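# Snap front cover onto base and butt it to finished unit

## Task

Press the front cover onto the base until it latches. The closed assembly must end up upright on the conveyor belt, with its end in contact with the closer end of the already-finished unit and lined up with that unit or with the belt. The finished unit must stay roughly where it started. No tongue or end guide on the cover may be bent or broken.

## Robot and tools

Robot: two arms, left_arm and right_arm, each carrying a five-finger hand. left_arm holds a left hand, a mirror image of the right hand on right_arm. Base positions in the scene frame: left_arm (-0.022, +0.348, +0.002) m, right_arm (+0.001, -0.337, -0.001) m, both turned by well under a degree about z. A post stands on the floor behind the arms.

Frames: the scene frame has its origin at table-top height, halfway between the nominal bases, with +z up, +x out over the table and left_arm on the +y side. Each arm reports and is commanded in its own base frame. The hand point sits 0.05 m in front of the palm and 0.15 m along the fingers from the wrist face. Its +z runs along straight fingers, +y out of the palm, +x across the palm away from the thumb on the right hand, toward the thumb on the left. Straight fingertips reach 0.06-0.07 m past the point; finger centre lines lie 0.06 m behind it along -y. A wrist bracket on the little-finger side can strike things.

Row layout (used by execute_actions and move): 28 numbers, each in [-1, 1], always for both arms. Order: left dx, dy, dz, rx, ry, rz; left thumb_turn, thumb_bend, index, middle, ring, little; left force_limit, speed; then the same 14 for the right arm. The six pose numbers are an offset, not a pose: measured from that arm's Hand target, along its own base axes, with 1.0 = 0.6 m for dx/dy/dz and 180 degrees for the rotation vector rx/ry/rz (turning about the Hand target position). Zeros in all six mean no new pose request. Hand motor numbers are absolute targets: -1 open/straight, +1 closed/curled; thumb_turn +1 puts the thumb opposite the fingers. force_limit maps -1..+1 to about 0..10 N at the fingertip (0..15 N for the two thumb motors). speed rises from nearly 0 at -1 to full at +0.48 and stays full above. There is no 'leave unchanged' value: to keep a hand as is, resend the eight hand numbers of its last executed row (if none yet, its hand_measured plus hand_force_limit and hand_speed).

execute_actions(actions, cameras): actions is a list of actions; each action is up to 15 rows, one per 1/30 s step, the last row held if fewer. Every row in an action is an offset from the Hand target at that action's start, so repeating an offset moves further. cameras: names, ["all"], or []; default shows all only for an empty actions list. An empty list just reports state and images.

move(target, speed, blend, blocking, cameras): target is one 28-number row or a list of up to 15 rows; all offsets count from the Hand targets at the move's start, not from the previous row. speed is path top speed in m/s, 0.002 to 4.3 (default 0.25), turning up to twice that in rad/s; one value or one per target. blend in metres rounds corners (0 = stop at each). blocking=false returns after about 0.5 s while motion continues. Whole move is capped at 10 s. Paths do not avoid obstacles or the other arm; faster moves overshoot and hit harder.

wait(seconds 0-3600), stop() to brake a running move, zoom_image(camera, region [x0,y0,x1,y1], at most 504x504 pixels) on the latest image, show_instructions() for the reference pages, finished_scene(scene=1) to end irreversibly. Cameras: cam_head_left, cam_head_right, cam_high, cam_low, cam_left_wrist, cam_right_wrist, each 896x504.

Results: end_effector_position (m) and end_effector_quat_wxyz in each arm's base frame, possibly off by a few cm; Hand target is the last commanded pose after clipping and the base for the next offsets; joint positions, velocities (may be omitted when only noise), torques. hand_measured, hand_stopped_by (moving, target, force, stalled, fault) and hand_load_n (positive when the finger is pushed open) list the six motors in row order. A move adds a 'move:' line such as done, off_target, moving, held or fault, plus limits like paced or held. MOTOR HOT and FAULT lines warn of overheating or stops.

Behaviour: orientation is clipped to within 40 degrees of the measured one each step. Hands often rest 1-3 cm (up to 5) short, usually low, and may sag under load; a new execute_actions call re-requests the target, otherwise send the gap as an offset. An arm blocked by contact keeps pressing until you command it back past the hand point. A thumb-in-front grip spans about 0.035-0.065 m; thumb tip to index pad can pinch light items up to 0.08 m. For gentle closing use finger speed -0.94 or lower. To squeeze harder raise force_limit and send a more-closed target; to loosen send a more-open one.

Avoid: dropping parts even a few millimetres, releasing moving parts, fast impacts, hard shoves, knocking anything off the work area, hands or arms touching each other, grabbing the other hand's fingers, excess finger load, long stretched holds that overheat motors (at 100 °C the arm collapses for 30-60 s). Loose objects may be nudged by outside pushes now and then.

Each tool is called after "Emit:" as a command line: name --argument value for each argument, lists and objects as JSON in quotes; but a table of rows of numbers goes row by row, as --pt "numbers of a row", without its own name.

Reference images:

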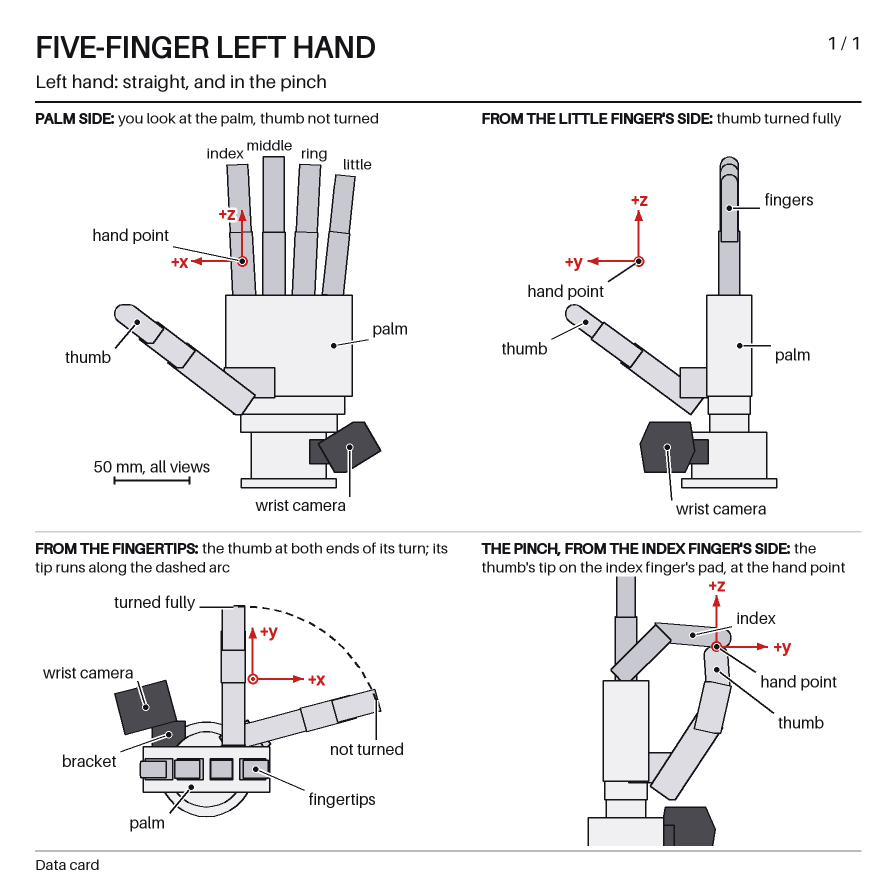

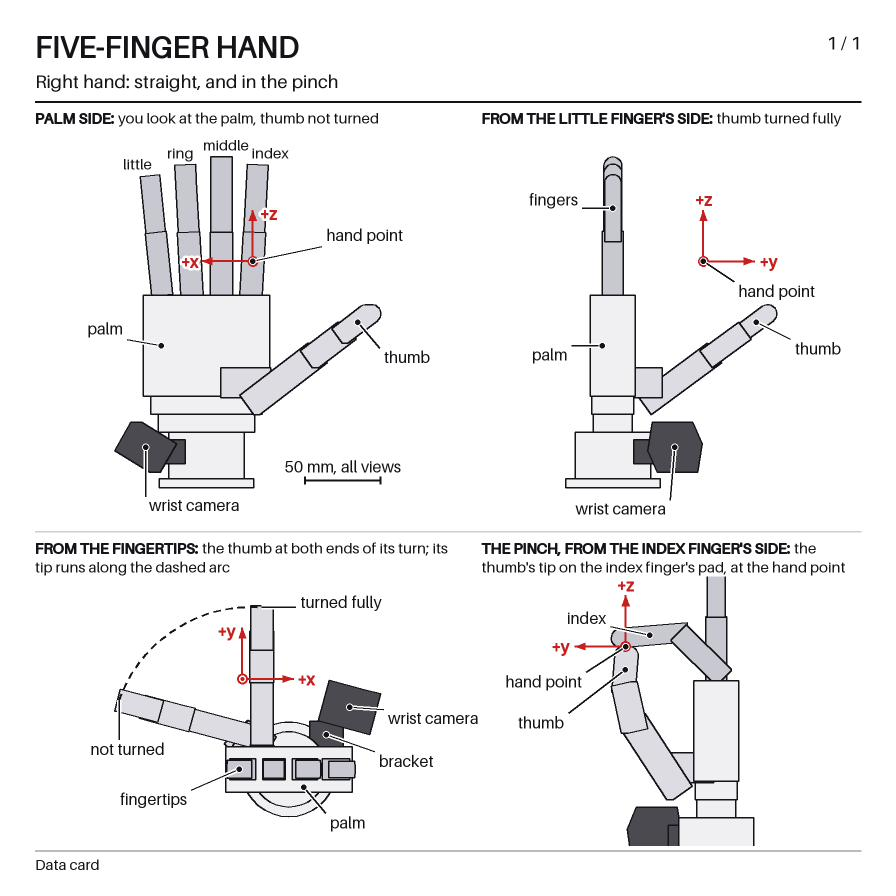

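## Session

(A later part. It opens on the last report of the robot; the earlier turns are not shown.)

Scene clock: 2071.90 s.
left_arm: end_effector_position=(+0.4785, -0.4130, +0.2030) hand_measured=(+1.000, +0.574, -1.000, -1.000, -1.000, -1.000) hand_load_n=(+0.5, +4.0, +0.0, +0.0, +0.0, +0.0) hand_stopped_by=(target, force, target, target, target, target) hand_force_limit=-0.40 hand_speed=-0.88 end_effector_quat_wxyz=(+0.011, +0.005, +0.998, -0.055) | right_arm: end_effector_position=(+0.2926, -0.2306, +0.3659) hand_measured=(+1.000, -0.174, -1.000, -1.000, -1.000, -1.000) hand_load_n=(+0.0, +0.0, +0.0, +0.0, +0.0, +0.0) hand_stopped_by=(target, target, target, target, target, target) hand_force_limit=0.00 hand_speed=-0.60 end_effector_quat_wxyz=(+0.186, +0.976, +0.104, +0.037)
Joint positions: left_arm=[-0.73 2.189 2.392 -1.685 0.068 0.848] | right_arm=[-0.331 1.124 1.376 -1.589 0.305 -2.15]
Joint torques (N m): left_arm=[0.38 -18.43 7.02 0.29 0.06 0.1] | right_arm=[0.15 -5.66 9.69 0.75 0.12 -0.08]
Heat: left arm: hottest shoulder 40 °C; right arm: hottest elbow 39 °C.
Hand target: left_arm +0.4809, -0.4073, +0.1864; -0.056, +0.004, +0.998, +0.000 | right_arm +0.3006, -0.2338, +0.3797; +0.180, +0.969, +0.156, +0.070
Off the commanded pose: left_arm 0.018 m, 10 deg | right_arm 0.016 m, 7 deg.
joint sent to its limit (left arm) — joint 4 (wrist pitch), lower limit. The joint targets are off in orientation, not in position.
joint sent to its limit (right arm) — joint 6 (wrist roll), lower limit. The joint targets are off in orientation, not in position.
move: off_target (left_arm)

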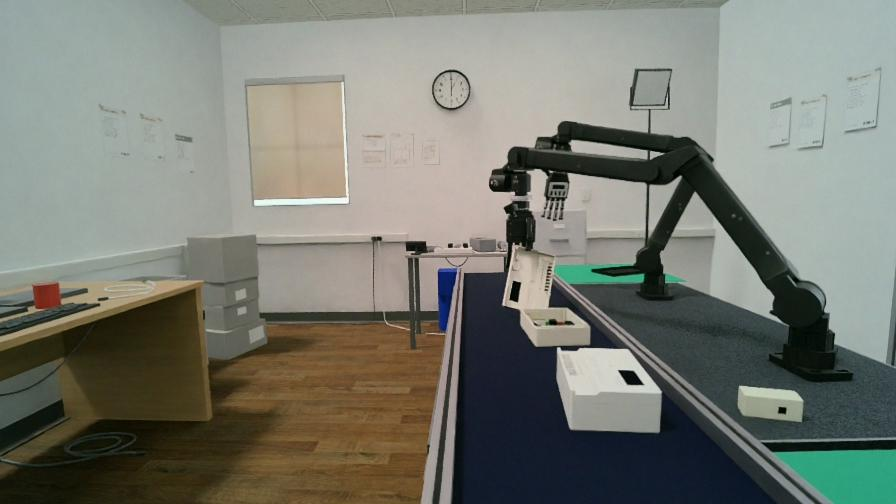

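Emit:
move --target '[0.036,0,0.008,0,0.045,0,1,0.95,-1,-1,-1,-1,-0.4,-0.88,0,0,0,0,0,0,1,-0.17,-1,-1,-1,-1,0.0,-0.6]' --speed 0.04 --cameras '["cam_low","cam_high"]'

Emit:
zoom_image --camera "cam_low" --region '[470, 180, 620, 360]'

Scene clock: 2089.20 s.
left_arm: end_effector_position=(+0.4913, -0.4072, +0.1831) hand_measured=(+1.000, +0.574, -1.000, -1.000, -1.000, -1.000) hand_load_n=(+0.0, +0.0, +0.0, +0.0, +0.0, +0.0) hand_stopped_by=(target, force, target, target, target, target) hand_force_limit=-0.40 hand_speed=-0.88 end_effector_quat_wxyz=(-0.025, -0.004, +0.997, -0.079) | right_arm: end_effector_position=(+0.2926, -0.2306, +0.3659) hand_measured=(+1.000, -0.174, -1.000, -1.000, -1.000, -1.000) hand_load_n=(+0.0, +0.0, +0.0, +0.0, +0.0, +0.0) hand_stopped_by=(target, target, target, target, target, target) hand_force_limit=0.00 hand_speed=-0.60 end_effector_quat_wxyz=(+0.186, +0.976, +0.104, +0.037)
Joint positions: left_arm=[-0.685 2.23 2.409 -1.687 0.154 0.872] | right_arm=[-0.331 1.124 1.376 -1.589 0.305 -2.15]
Joint torques (N m): left_arm=[0.97 -20.01 10.62 0.27 0.12 0.16] | right_arm=[0.15 -5.66 9.69 0.75 0.12 -0.08]
Heat: left arm: hottest shoulder 40 °C; right arm: hottest elbow 39 °C.
Hand target: left_arm +0.5024, -0.4073, +0.1913; -0.126, +0.004, +0.992, +0.000 | right_arm +0.3006, -0.2338, +0.3797; +0.180, +0.969, +0.156, +0.070
Off the commanded pose: left_arm 0.014 m, 15 deg | right_arm 0.016 m, 7 deg.
joint sent to its limit (left arm) — joint 4 (wrist pitch), lower limit. The joint targets are off in orientation, not in position.
joint sent to its limit (right arm) — joint 6 (wrist roll), lower limit. The joint targets are off in orientation, not in position.
move: off_target (left_arm)
Images, in order (width x height): cam_high 896x504, cam_low 896x504.

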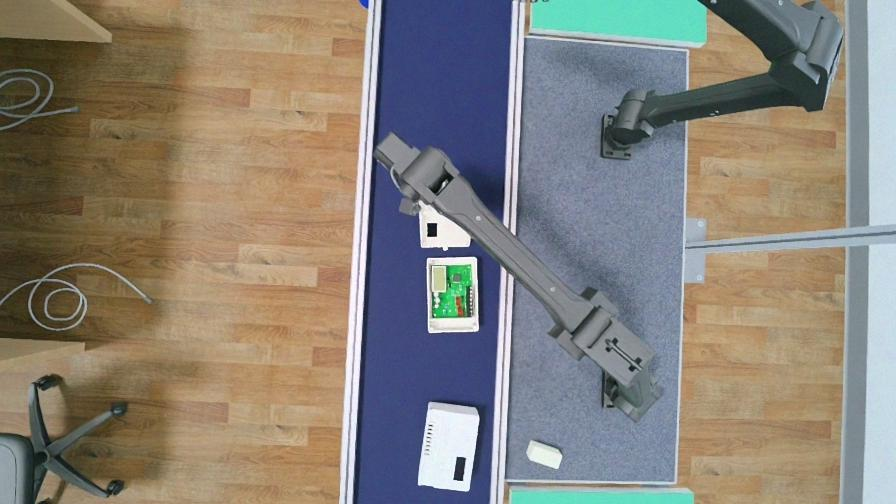

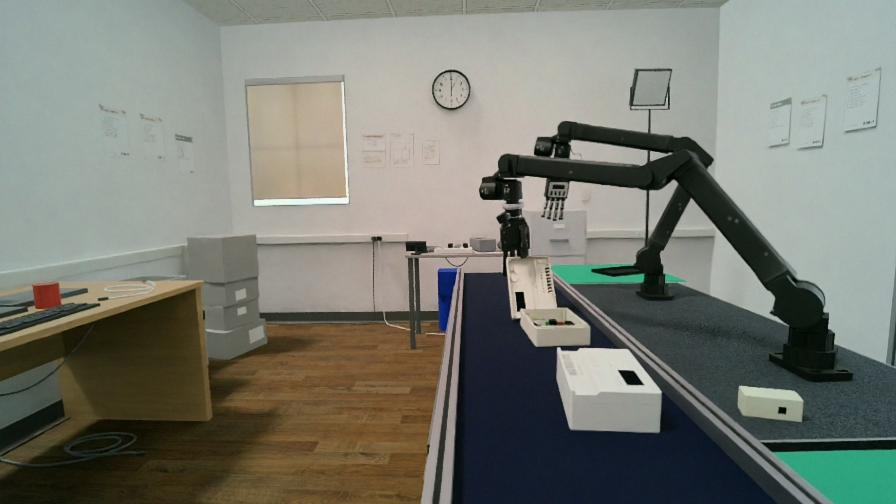

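Scaled by 2.800 from the camera's image (finer frame: 1280x720).

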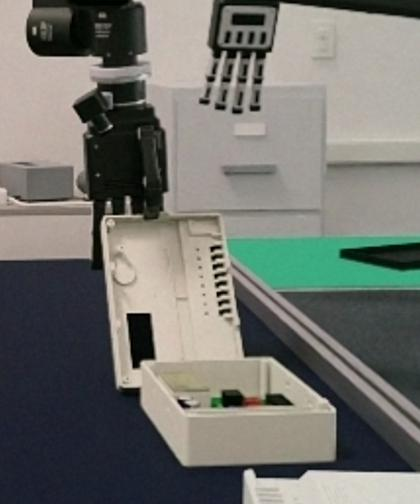

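Emit:
zoom_image --camera "cam_high" --region '[370, 130, 530, 350]'

Emit:
wait --seconds 0.1 --cameras '["cam_left_wrist","cam_head_left","cam_head_right","cam_low","cam_high"]'

Scaled by 2.291 from the camera's image (finer frame: 1280x720).

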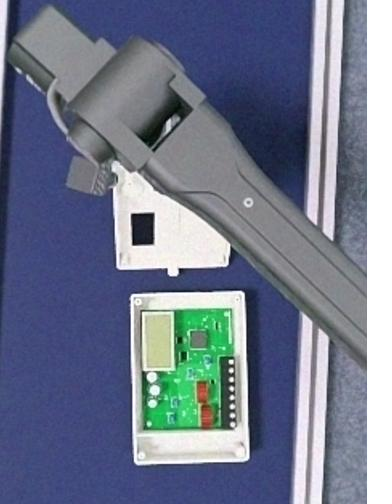

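Scene clock: 2092.43 s.
left_arm: end_effector_position=(+0.4913, -0.4072, +0.1831) hand_measured=(+1.000, +0.574, -1.000, -1.000, -1.000, -1.000) hand_load_n=(+0.0, +0.0, +0.0, +0.5, +0.5, +0.0) hand_stopped_by=(target, force, target, target, target, target) hand_force_limit=-0.40 hand_speed=-0.88 end_effector_quat_wxyz=(-0.025, -0.004, +0.997, -0.079) | right_arm: end_effector_position=(+0.2926, -0.2306, +0.3659) hand_measured=(+1.000, -0.174, -1.000, -1.000, -1.000, -1.000) hand_load_n=(+0.0, +0.0, +0.0, +0.0, -0.5, +0.0) hand_stopped_by=(target, target, target, target, target, target) hand_force_limit=0.00 hand_speed=-0.60 end_effector_quat_wxyz=(+0.186, +0.976, +0.104, +0.037)
Joint positions: left_arm=[-0.685 2.23 2.409 -1.687 0.154 0.872] | right_arm=[-0.331 1.124 1.376 -1.589 0.305 -2.15]
Joint torques (N m): left_arm=[0.15 -19.43 10.59 0.35 0.12 0.12] | right_arm=[0.15 -5.66 9.7 0.73 0.12 -0.08]
Heat: left arm: hottest shoulder 40 °C; right arm: hottest elbow 39 °C.
Hand target: left_arm +0.5024, -0.4073, +0.1913; -0.126, +0.004, +0.992, +0.000 | right_arm +0.3006, -0.2338, +0.3797; +0.180, +0.969, +0.156, +0.070
Off the commanded pose: left_arm 0.014 m, 15 deg | right_arm 0.016 m, 7 deg.
wait: 0.10 s; at rest from the start
Images, in order (width x height): cam_head_left 896x504, cam_head_right 896x504, cam_high 896x504, cam_low 896x504, cam_left_wrist 896x504.

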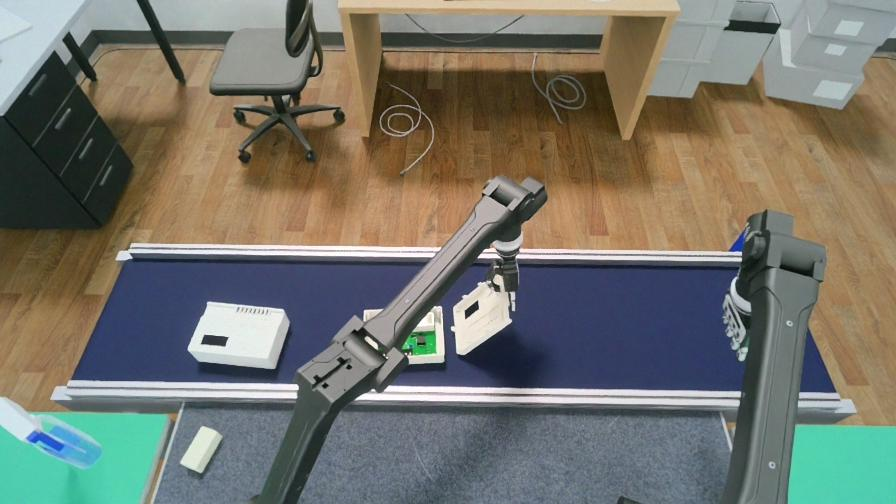

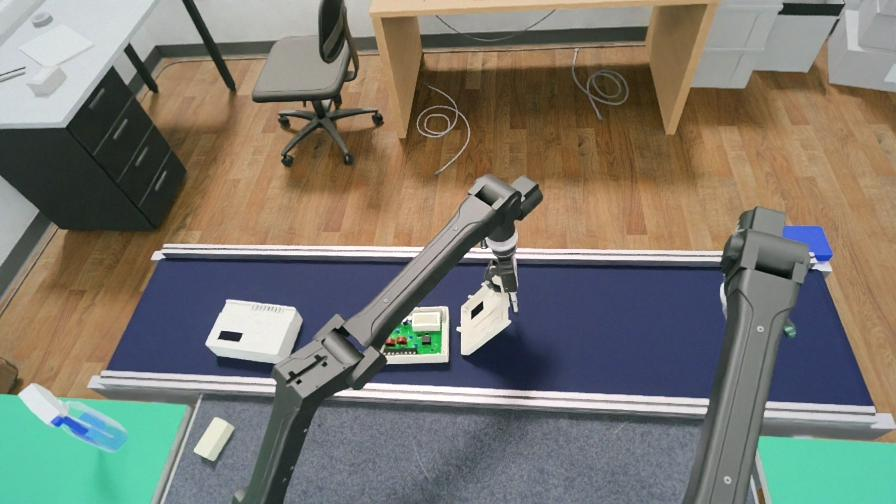

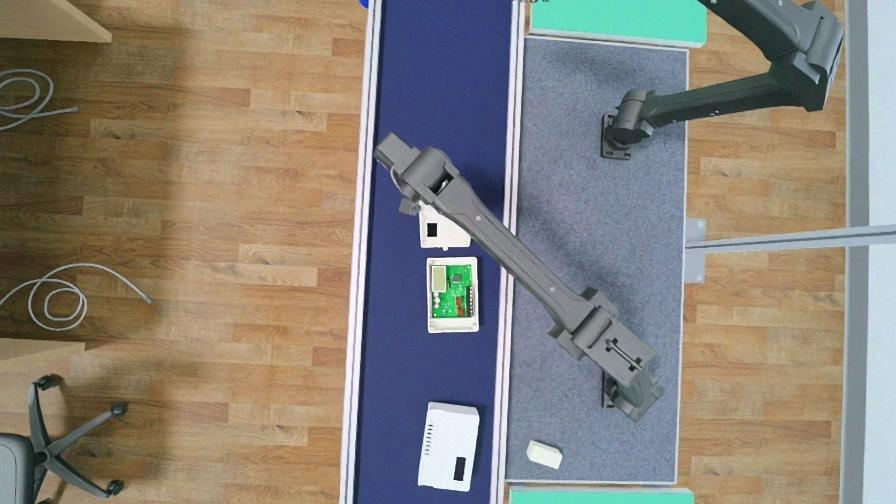

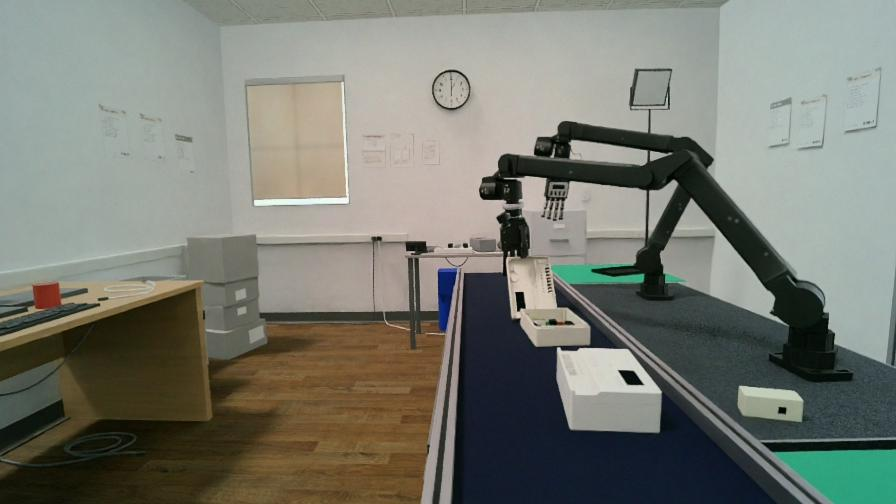

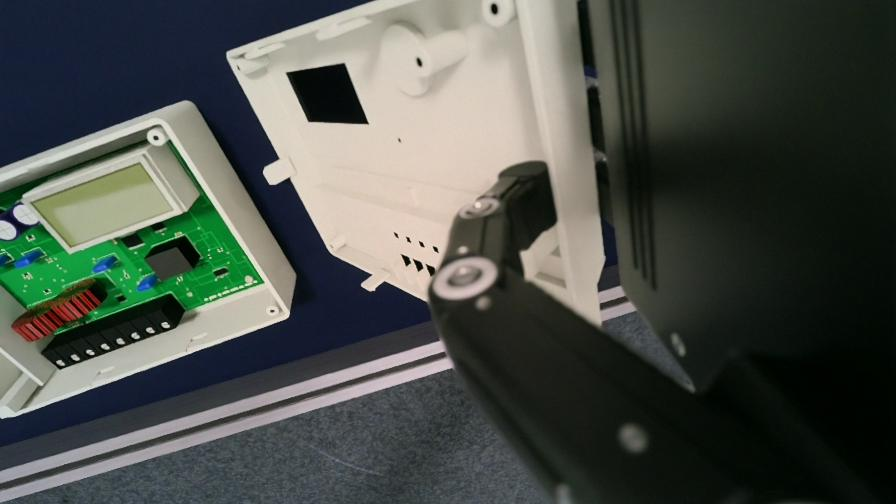

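Emit:
zoom_image --camera "cam_head_left" --region '[430, 220, 550, 370]'

Emit:
zoom_image --camera "cam_head_right" --region '[430, 220, 550, 370]'

Emit:
zoom_image --camera "cam_left_wrist" --region '[420, 0, 700, 360]'

Scaled by 3.360 from the camera's image (finer frame: 1280x720).

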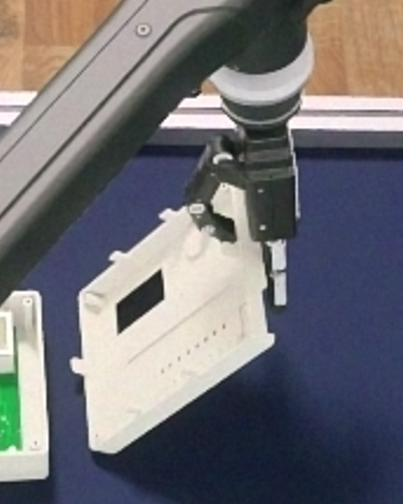

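Scaled by 3.360 from the camera's image (finer frame: 1280x720).

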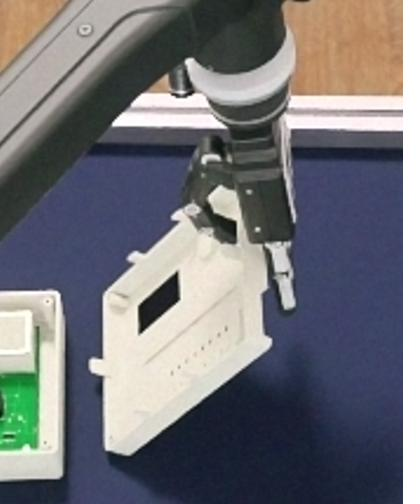

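Scaled by 1.400 from the camera's image (finer frame: 1280x720).

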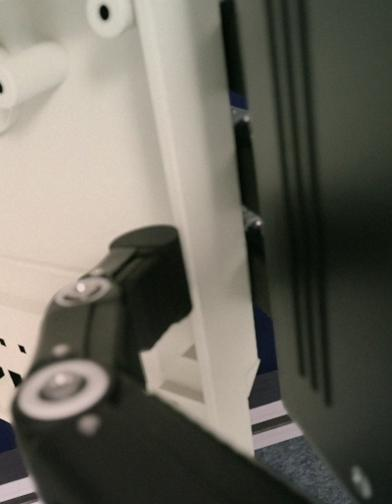

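Emit:
move --target '[0,0,0,0,0,0,1,0.45,-1,-1,-1,-1,-0.4,-0.9,0,0,0,0,0,0,1,-0.17,-1,-1,-1,-1,0.0,-0.6]' --speed 0.04 --cameras '["cam_low","cam_left_wrist"]'

Emit:
zoom_image --camera "cam_low" --region '[470, 180, 620, 360]'

Scene clock: 2139.87 s.
left_arm: end_effector_position=(+0.4913, -0.4072, +0.1831) hand_measured=(+1.000, +0.450, -1.000, -1.000, -1.000, -1.000) hand_load_n=(+0.0, +0.0, +0.0, +0.0, +0.0, +0.0) hand_stopped_by=(target, target, target, target, target, target) hand_force_limit=-0.40 hand_speed=-0.90 end_effector_quat_wxyz=(-0.025, -0.004, +0.997, -0.079) | right_arm: end_effector_position=(+0.2926, -0.2306, +0.3659) hand_measured=(+1.000, -0.174, -1.000, -1.000, -1.000, -1.000) hand_load_n=(+0.0, +0.0, +0.0, +0.0, +0.0, +0.0) hand_stopped_by=(target, target, target, target, target, target) hand_force_limit=0.00 hand_speed=-0.60 end_effector_quat_wxyz=(+0.186, +0.976, +0.104, +0.037)
Joint positions: left_arm=[-0.685 2.23 2.409 -1.687 0.154 0.872] | right_arm=[-0.331 1.124 1.376 -1.589 0.305 -2.15]
Joint torques (N m): left_arm=[0.32 -19.84 10.63 0.31 0.13 0.14] | right_arm=[0.15 -5.71 9.69 0.75 0.12 -0.08]
Heat: left arm: hottest shoulder 41 °C; right arm: hottest elbow 39 °C.
Hand target: left_arm +0.5025, -0.4072, +0.1913; -0.126, +0.004, +0.992, +0.000 | right_arm +0.3006, -0.2338, +0.3797; +0.180, +0.969, +0.156, +0.070
Off the commanded pose: left_arm 0.014 m, 15 deg | right_arm 0.016 m, 7 deg.
joint sent to its limit (left arm) — joint 4 (wrist pitch), lower limit. The joint targets are off in orientation, not in position.
joint sent to its limit (right arm) — joint 6 (wrist roll), lower limit. The joint targets are off in orientation, not in position.
move: done

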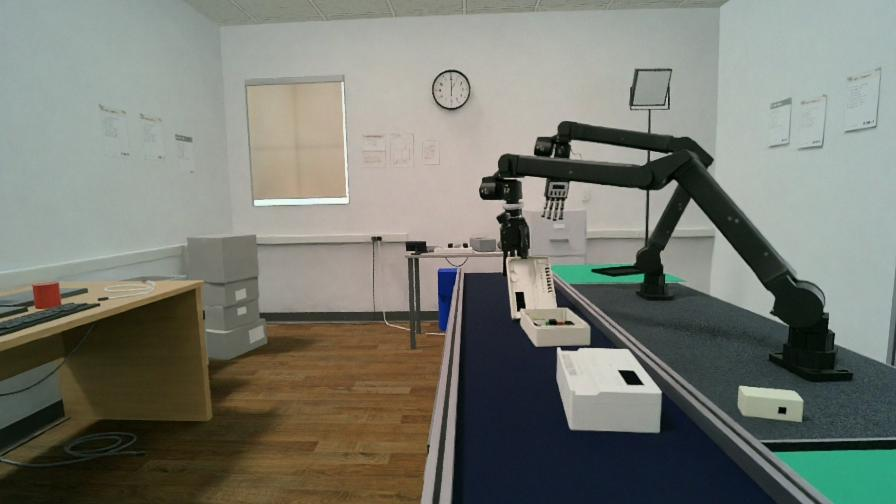

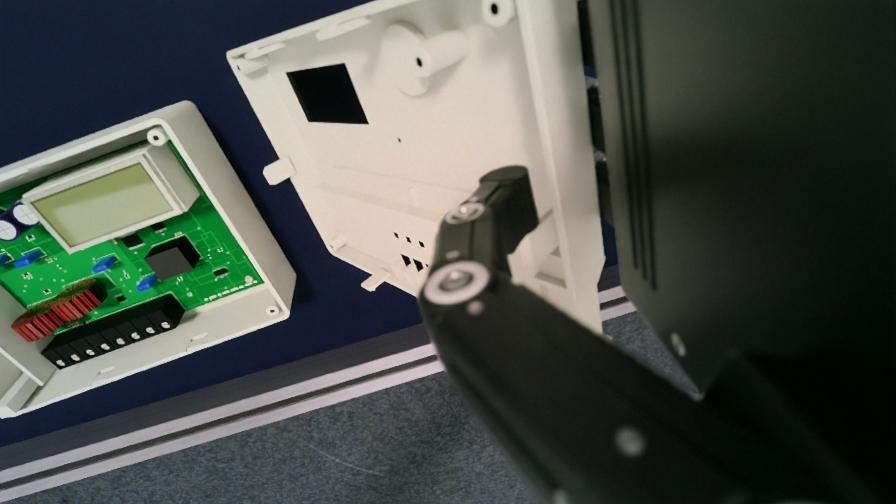

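Scaled by 2.800 from the camera's image (finer frame: 1280x720).

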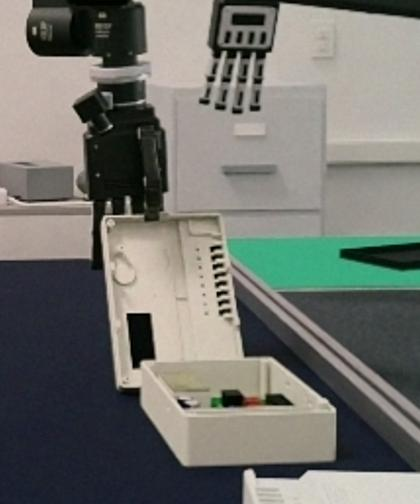

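Emit:
move --target '[0,0.05,0.013,0,-0.03,0,1,0.45,-1,-1,-1,-1,-0.4,-0.9,0,0,0,0,0,0,1,-0.17,-1,-1,-1,-1,0.0,-0.6]' --speed 0.04 --cameras '["cam_low","cam_high","cam_left_wrist"]'

Emit:
zoom_image --camera "cam_low" --region '[470, 180, 620, 360]'

Scene clock: 2146.93 s.
left_arm: end_effector_position=(+0.5002, -0.3861, +0.1858) hand_measured=(+1.000, +0.450, -1.000, -1.000, -1.000, -1.000) hand_load_n=(+0.0, +0.0, +0.0, +0.0, +0.0, +0.0) hand_stopped_by=(target, target, target, target, target, target) hand_force_limit=-0.40 hand_speed=-0.90 end_effector_quat_wxyz=(-0.009, +0.000, +0.998, -0.055) | right_arm: end_effector_position=(+0.2926, -0.2306, +0.3659) hand_measured=(+1.000, -0.174, -1.000, -1.000, -1.000, -1.000) hand_load_n=(+0.0, +0.0, +0.0, +0.0, +0.0, +0.0) hand_stopped_by=(target, target, target, target, target, target) hand_force_limit=0.00 hand_speed=-0.60 end_effector_quat_wxyz=(+0.186, +0.976, +0.104, +0.037)
Joint positions: left_arm=[-0.671 2.21 2.381 -1.687 0.097 0.897] | right_arm=[-0.331 1.124 1.376 -1.589 0.305 -2.15]
Joint torques (N m): left_arm=[0.56 -22.24 7.19 0.32 -0.19 0.17] | right_arm=[0.21 -5.66 9.69 0.76 0.12 -0.08]
Heat: left arm: hottest shoulder 42 °C; right arm: hottest elbow 39 °C.
Hand target: left_arm +0.5025, -0.3772, +0.1990; -0.079, +0.004, +0.997, +0.000 | right_arm +0.3006, -0.2338, +0.3797; +0.180, +0.969, +0.156, +0.070
Off the commanded pose: left_arm 0.016 m, 10 deg | right_arm 0.016 m, 7 deg.
joint sent to its limit (left arm) — joint 4 (wrist pitch), lower limit. The joint targets are off in orientation, not in position.
joint sent to its limit (right arm) — joint 6 (wrist roll), lower limit. The joint targets are off in orientation, not in position.
move: off_target (left_arm)
Images, in order (width x height): cam_high 896x504, cam_low 896x504, cam_left_wrist 896x504.

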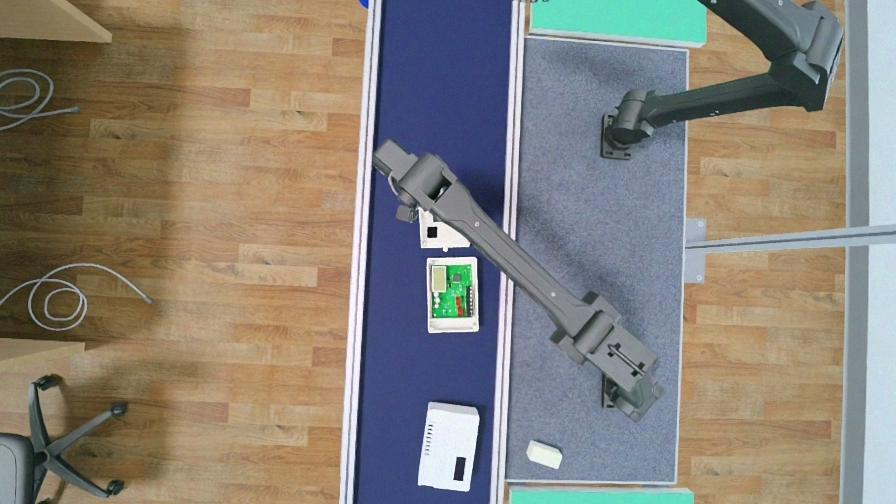

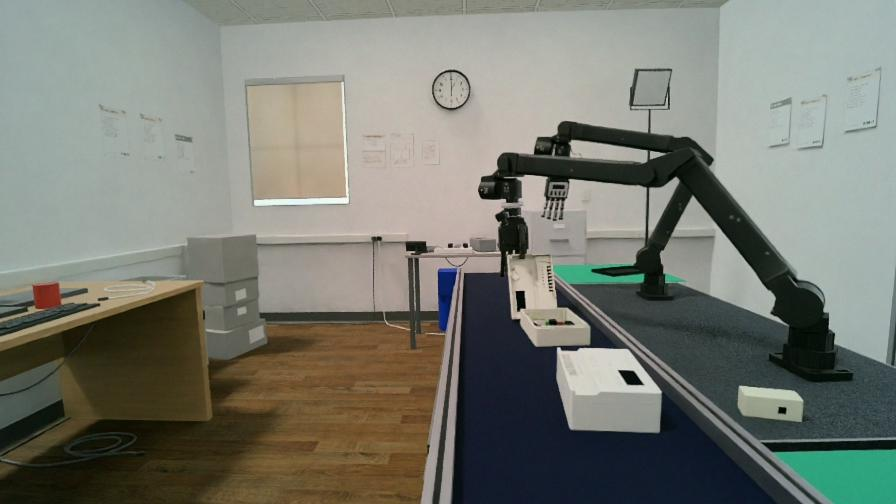

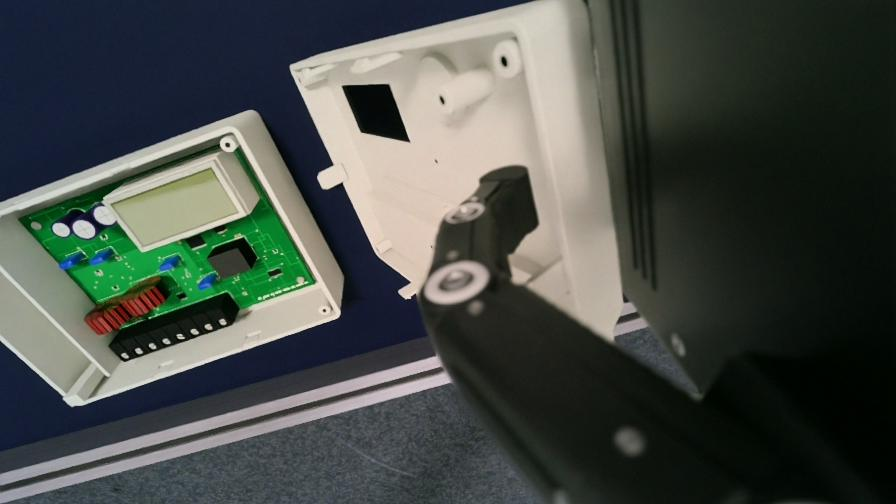

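Scaled by 2.800 from the camera's image (finer frame: 1280x720).

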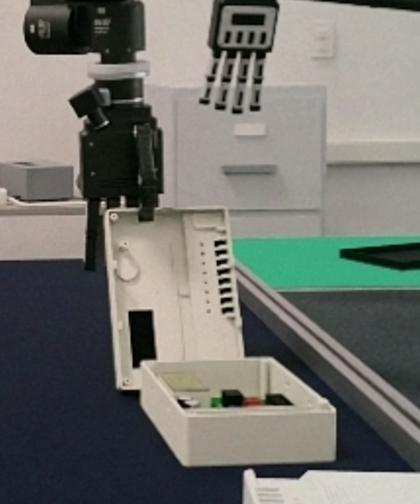

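Emit:
move --target '[0,0.05,0.025,0,-0.01,0,1,0.45,-1,-1,-1,-1,-0.4,-0.9,0,0,0,0,0,0,1,-0.17,-1,-1,-1,-1,0.0,-0.6]' --speed 0.04 --cameras '["cam_low","cam_high","cam_left_wrist"]'

Emit:
zoom_image --camera "cam_low" --region '[470, 180, 620, 360]'

Scene clock: 2151.80 s.
left_arm: end_effector_position=(+0.5016, -0.3552, +0.2012) hand_measured=(+1.000, +0.450, -1.000, -1.000, -1.000, -1.000) hand_load_n=(+0.0, +0.0, +0.0, +0.0, +0.0, +0.0) hand_stopped_by=(target, target, target, target, target, target) hand_force_limit=-0.40 hand_speed=-0.90 end_effector_quat_wxyz=(-0.002, +0.001, +0.999, -0.044) | right_arm: end_effector_position=(+0.2926, -0.2306, +0.3659) hand_measured=(+1.000, -0.174, -1.000, -1.000, -1.000, -1.000) hand_load_n=(+0.0, +0.0, +0.0, +0.0, +0.0, +0.0) hand_stopped_by=(target, target, target, target, target, target) hand_force_limit=0.00 hand_speed=-0.60 end_effector_quat_wxyz=(+0.186, +0.976, +0.104, +0.037)
Joint positions: left_arm=[-0.641 2.147 2.312 -1.687 0.073 0.93] | right_arm=[-0.331 1.124 1.376 -1.589 0.305 -2.15]
Joint torques (N m): left_arm=[0.09 -21.48 7.3 0.36 -0.18 0.16] | right_arm=[0.21 -5.66 9.69 0.75 0.12 -0.08]
Heat: left arm: hottest shoulder 41 °C; right arm: hottest elbow 39 °C.
Hand target: left_arm +0.5024, -0.3473, +0.2141; -0.064, +0.004, +0.998, +0.000 | right_arm +0.3006, -0.2338, +0.3797; +0.180, +0.969, +0.156, +0.070
Off the commanded pose: left_arm 0.015 m, 9 deg | right_arm 0.016 m, 7 deg.
joint sent to its limit (left arm) — joint 4 (wrist pitch), lower limit. The joint targets are off in orientation, not in position.
joint sent to its limit (right arm) — joint 6 (wrist roll), lower limit. The joint targets are off in orientation, not in position.
move: off_target (left_arm)
Images, in order (width x height): cam_high 896x504, cam_low 896x504, cam_left_wrist 896x504.

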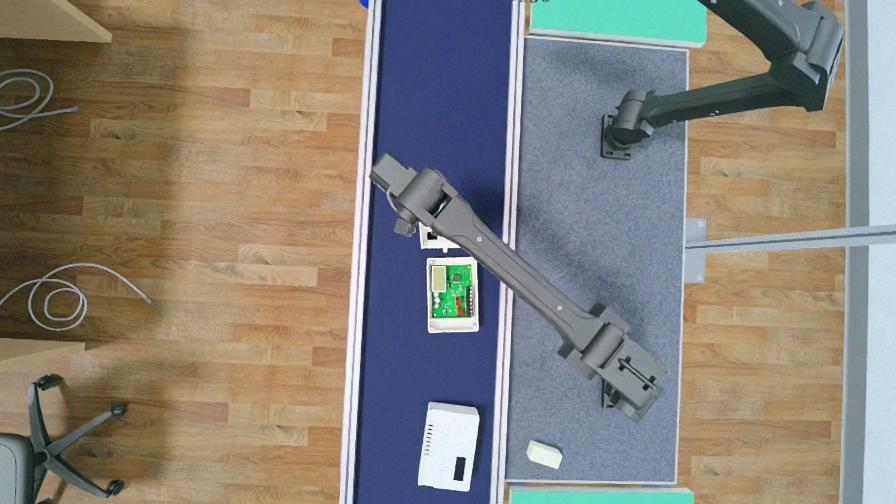

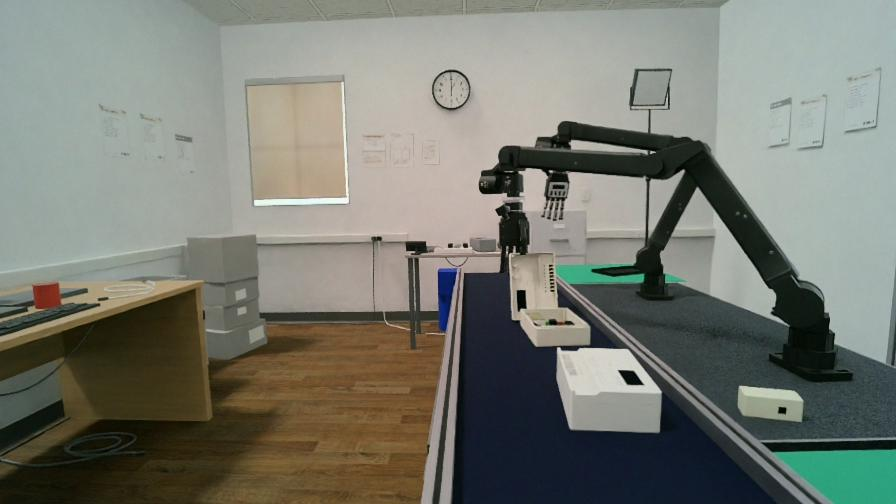

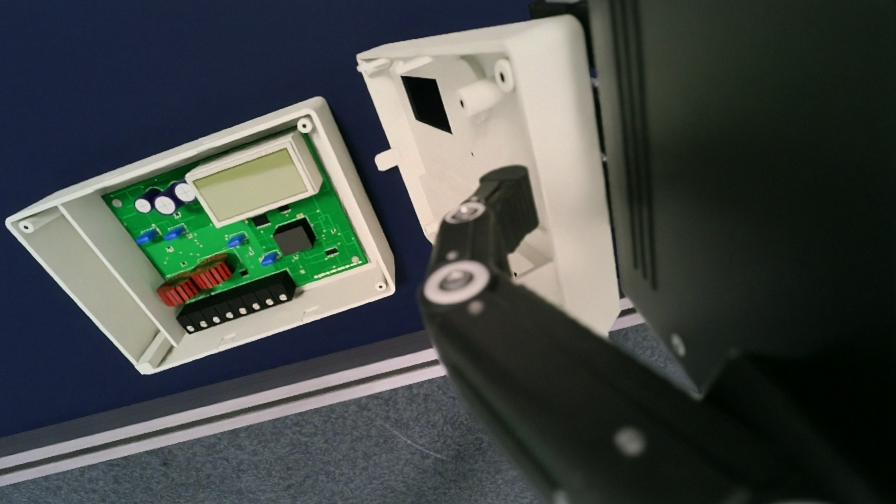

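Scaled by 2.800 from the camera's image (finer frame: 1280x720).

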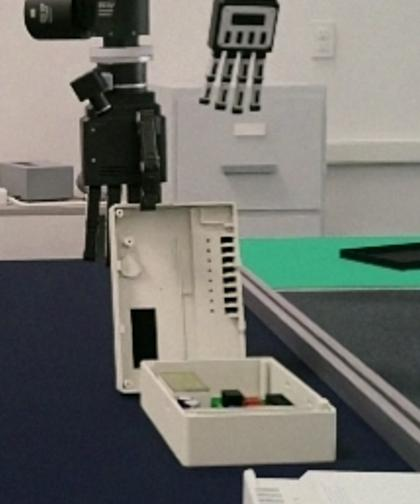

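Emit:
wait --seconds 0.1 --cameras '["cam_head_left","cam_head_right","cam_left_wrist"]'

Emit:
zoom_image --camera "cam_head_left" --region '[430, 220, 550, 370]'

Emit:
zoom_image --camera "cam_left_wrist" --region '[420, 80, 680, 360]'

Scene clock: 2156.40 s.
left_arm: end_effector_position=(+0.5016, -0.3552, +0.2012) hand_measured=(+1.000, +0.450, -1.000, -1.000, -1.000, -1.000) hand_load_n=(+0.0, +0.0, +0.0, +0.0, +0.0, +0.0) hand_stopped_by=(target, target, target, target, target, target) hand_force_limit=-0.40 hand_speed=-0.90 end_effector_quat_wxyz=(-0.002, +0.001, +0.999, -0.044) | right_arm: end_effector_position=(+0.2926, -0.2306, +0.3659) hand_measured=(+1.000, -0.174, -1.000, -1.000, -1.000, -1.000) hand_load_n=(+0.0, +0.0, +0.0, +0.0, +0.5, +0.0) hand_stopped_by=(target, target, target, target, target, target) hand_force_limit=0.00 hand_speed=-0.60 end_effector_quat_wxyz=(+0.186, +0.976, +0.104, +0.037)
Joint positions: left_arm=[-0.641 2.147 2.312 -1.687 0.073 0.93] | right_arm=[-0.331 1.124 1.376 -1.589 0.305 -2.15]
Joint torques (N m): left_arm=[0.09 -21.42 7.24 0.31 -0.18 0.17] | right_arm=[0.15 -5.66 9.69 0.75 0.12 -0.08]
Heat: left arm: hottest shoulder 41 °C; right arm: hottest elbow 39 °C.
Hand target: left_arm +0.5024, -0.3473, +0.2141; -0.064, +0.004, +0.998, +0.000 | right_arm +0.3006, -0.2338, +0.3797; +0.180, +0.969, +0.156, +0.070
Off the commanded pose: left_arm 0.015 m, 9 deg | right_arm 0.016 m, 7 deg.
wait: 0.10 s; at rest from the start

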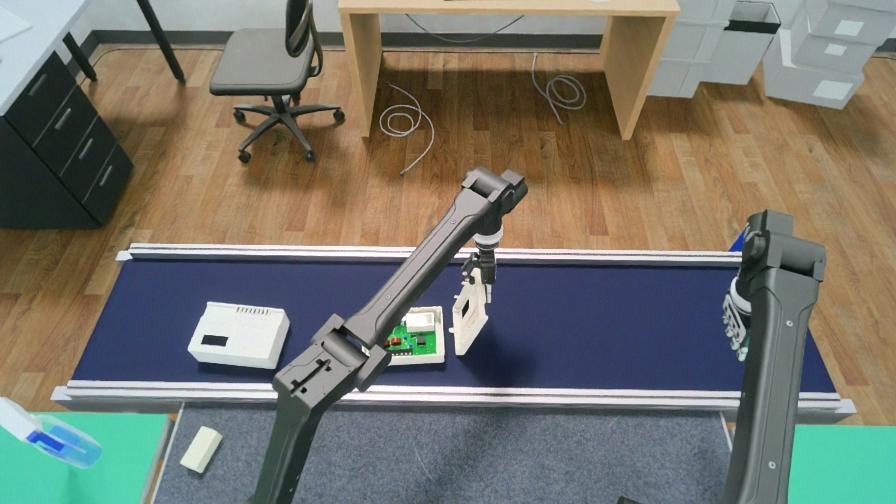

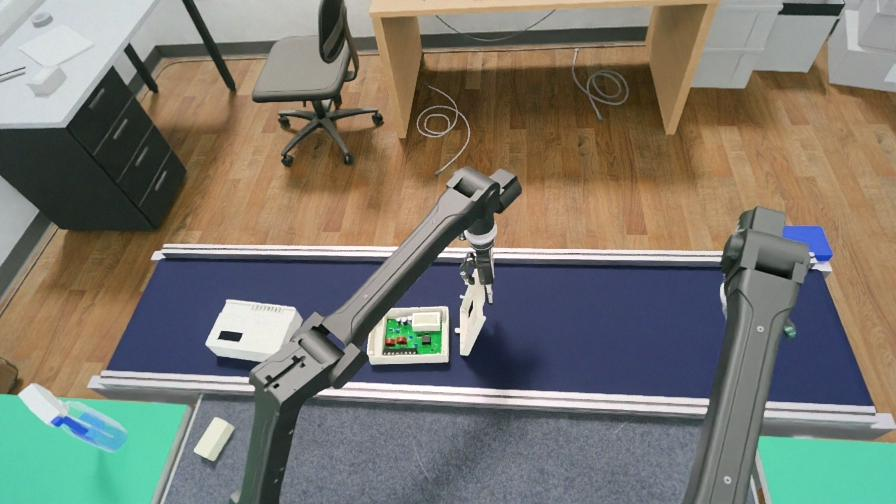

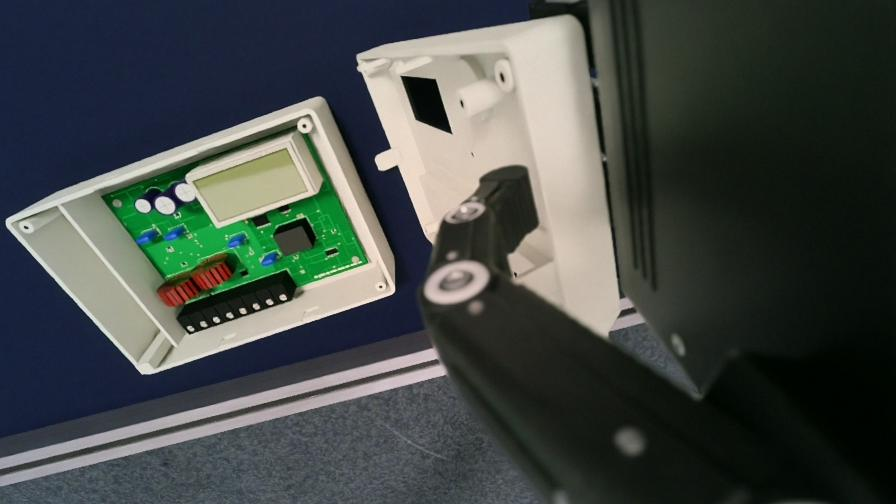

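Scaled by 3.360 from the camera's image (finer frame: 1280x720).

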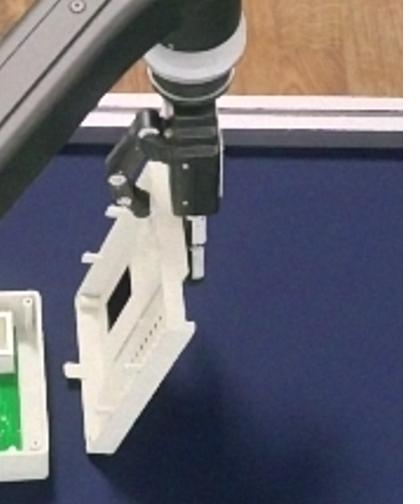

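Scaled by 1.800 from the camera's image (finer frame: 1280x720).

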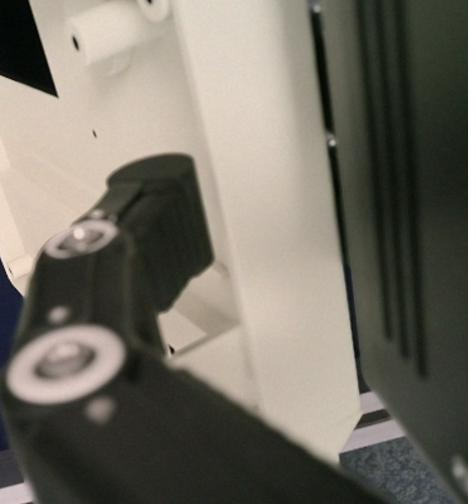

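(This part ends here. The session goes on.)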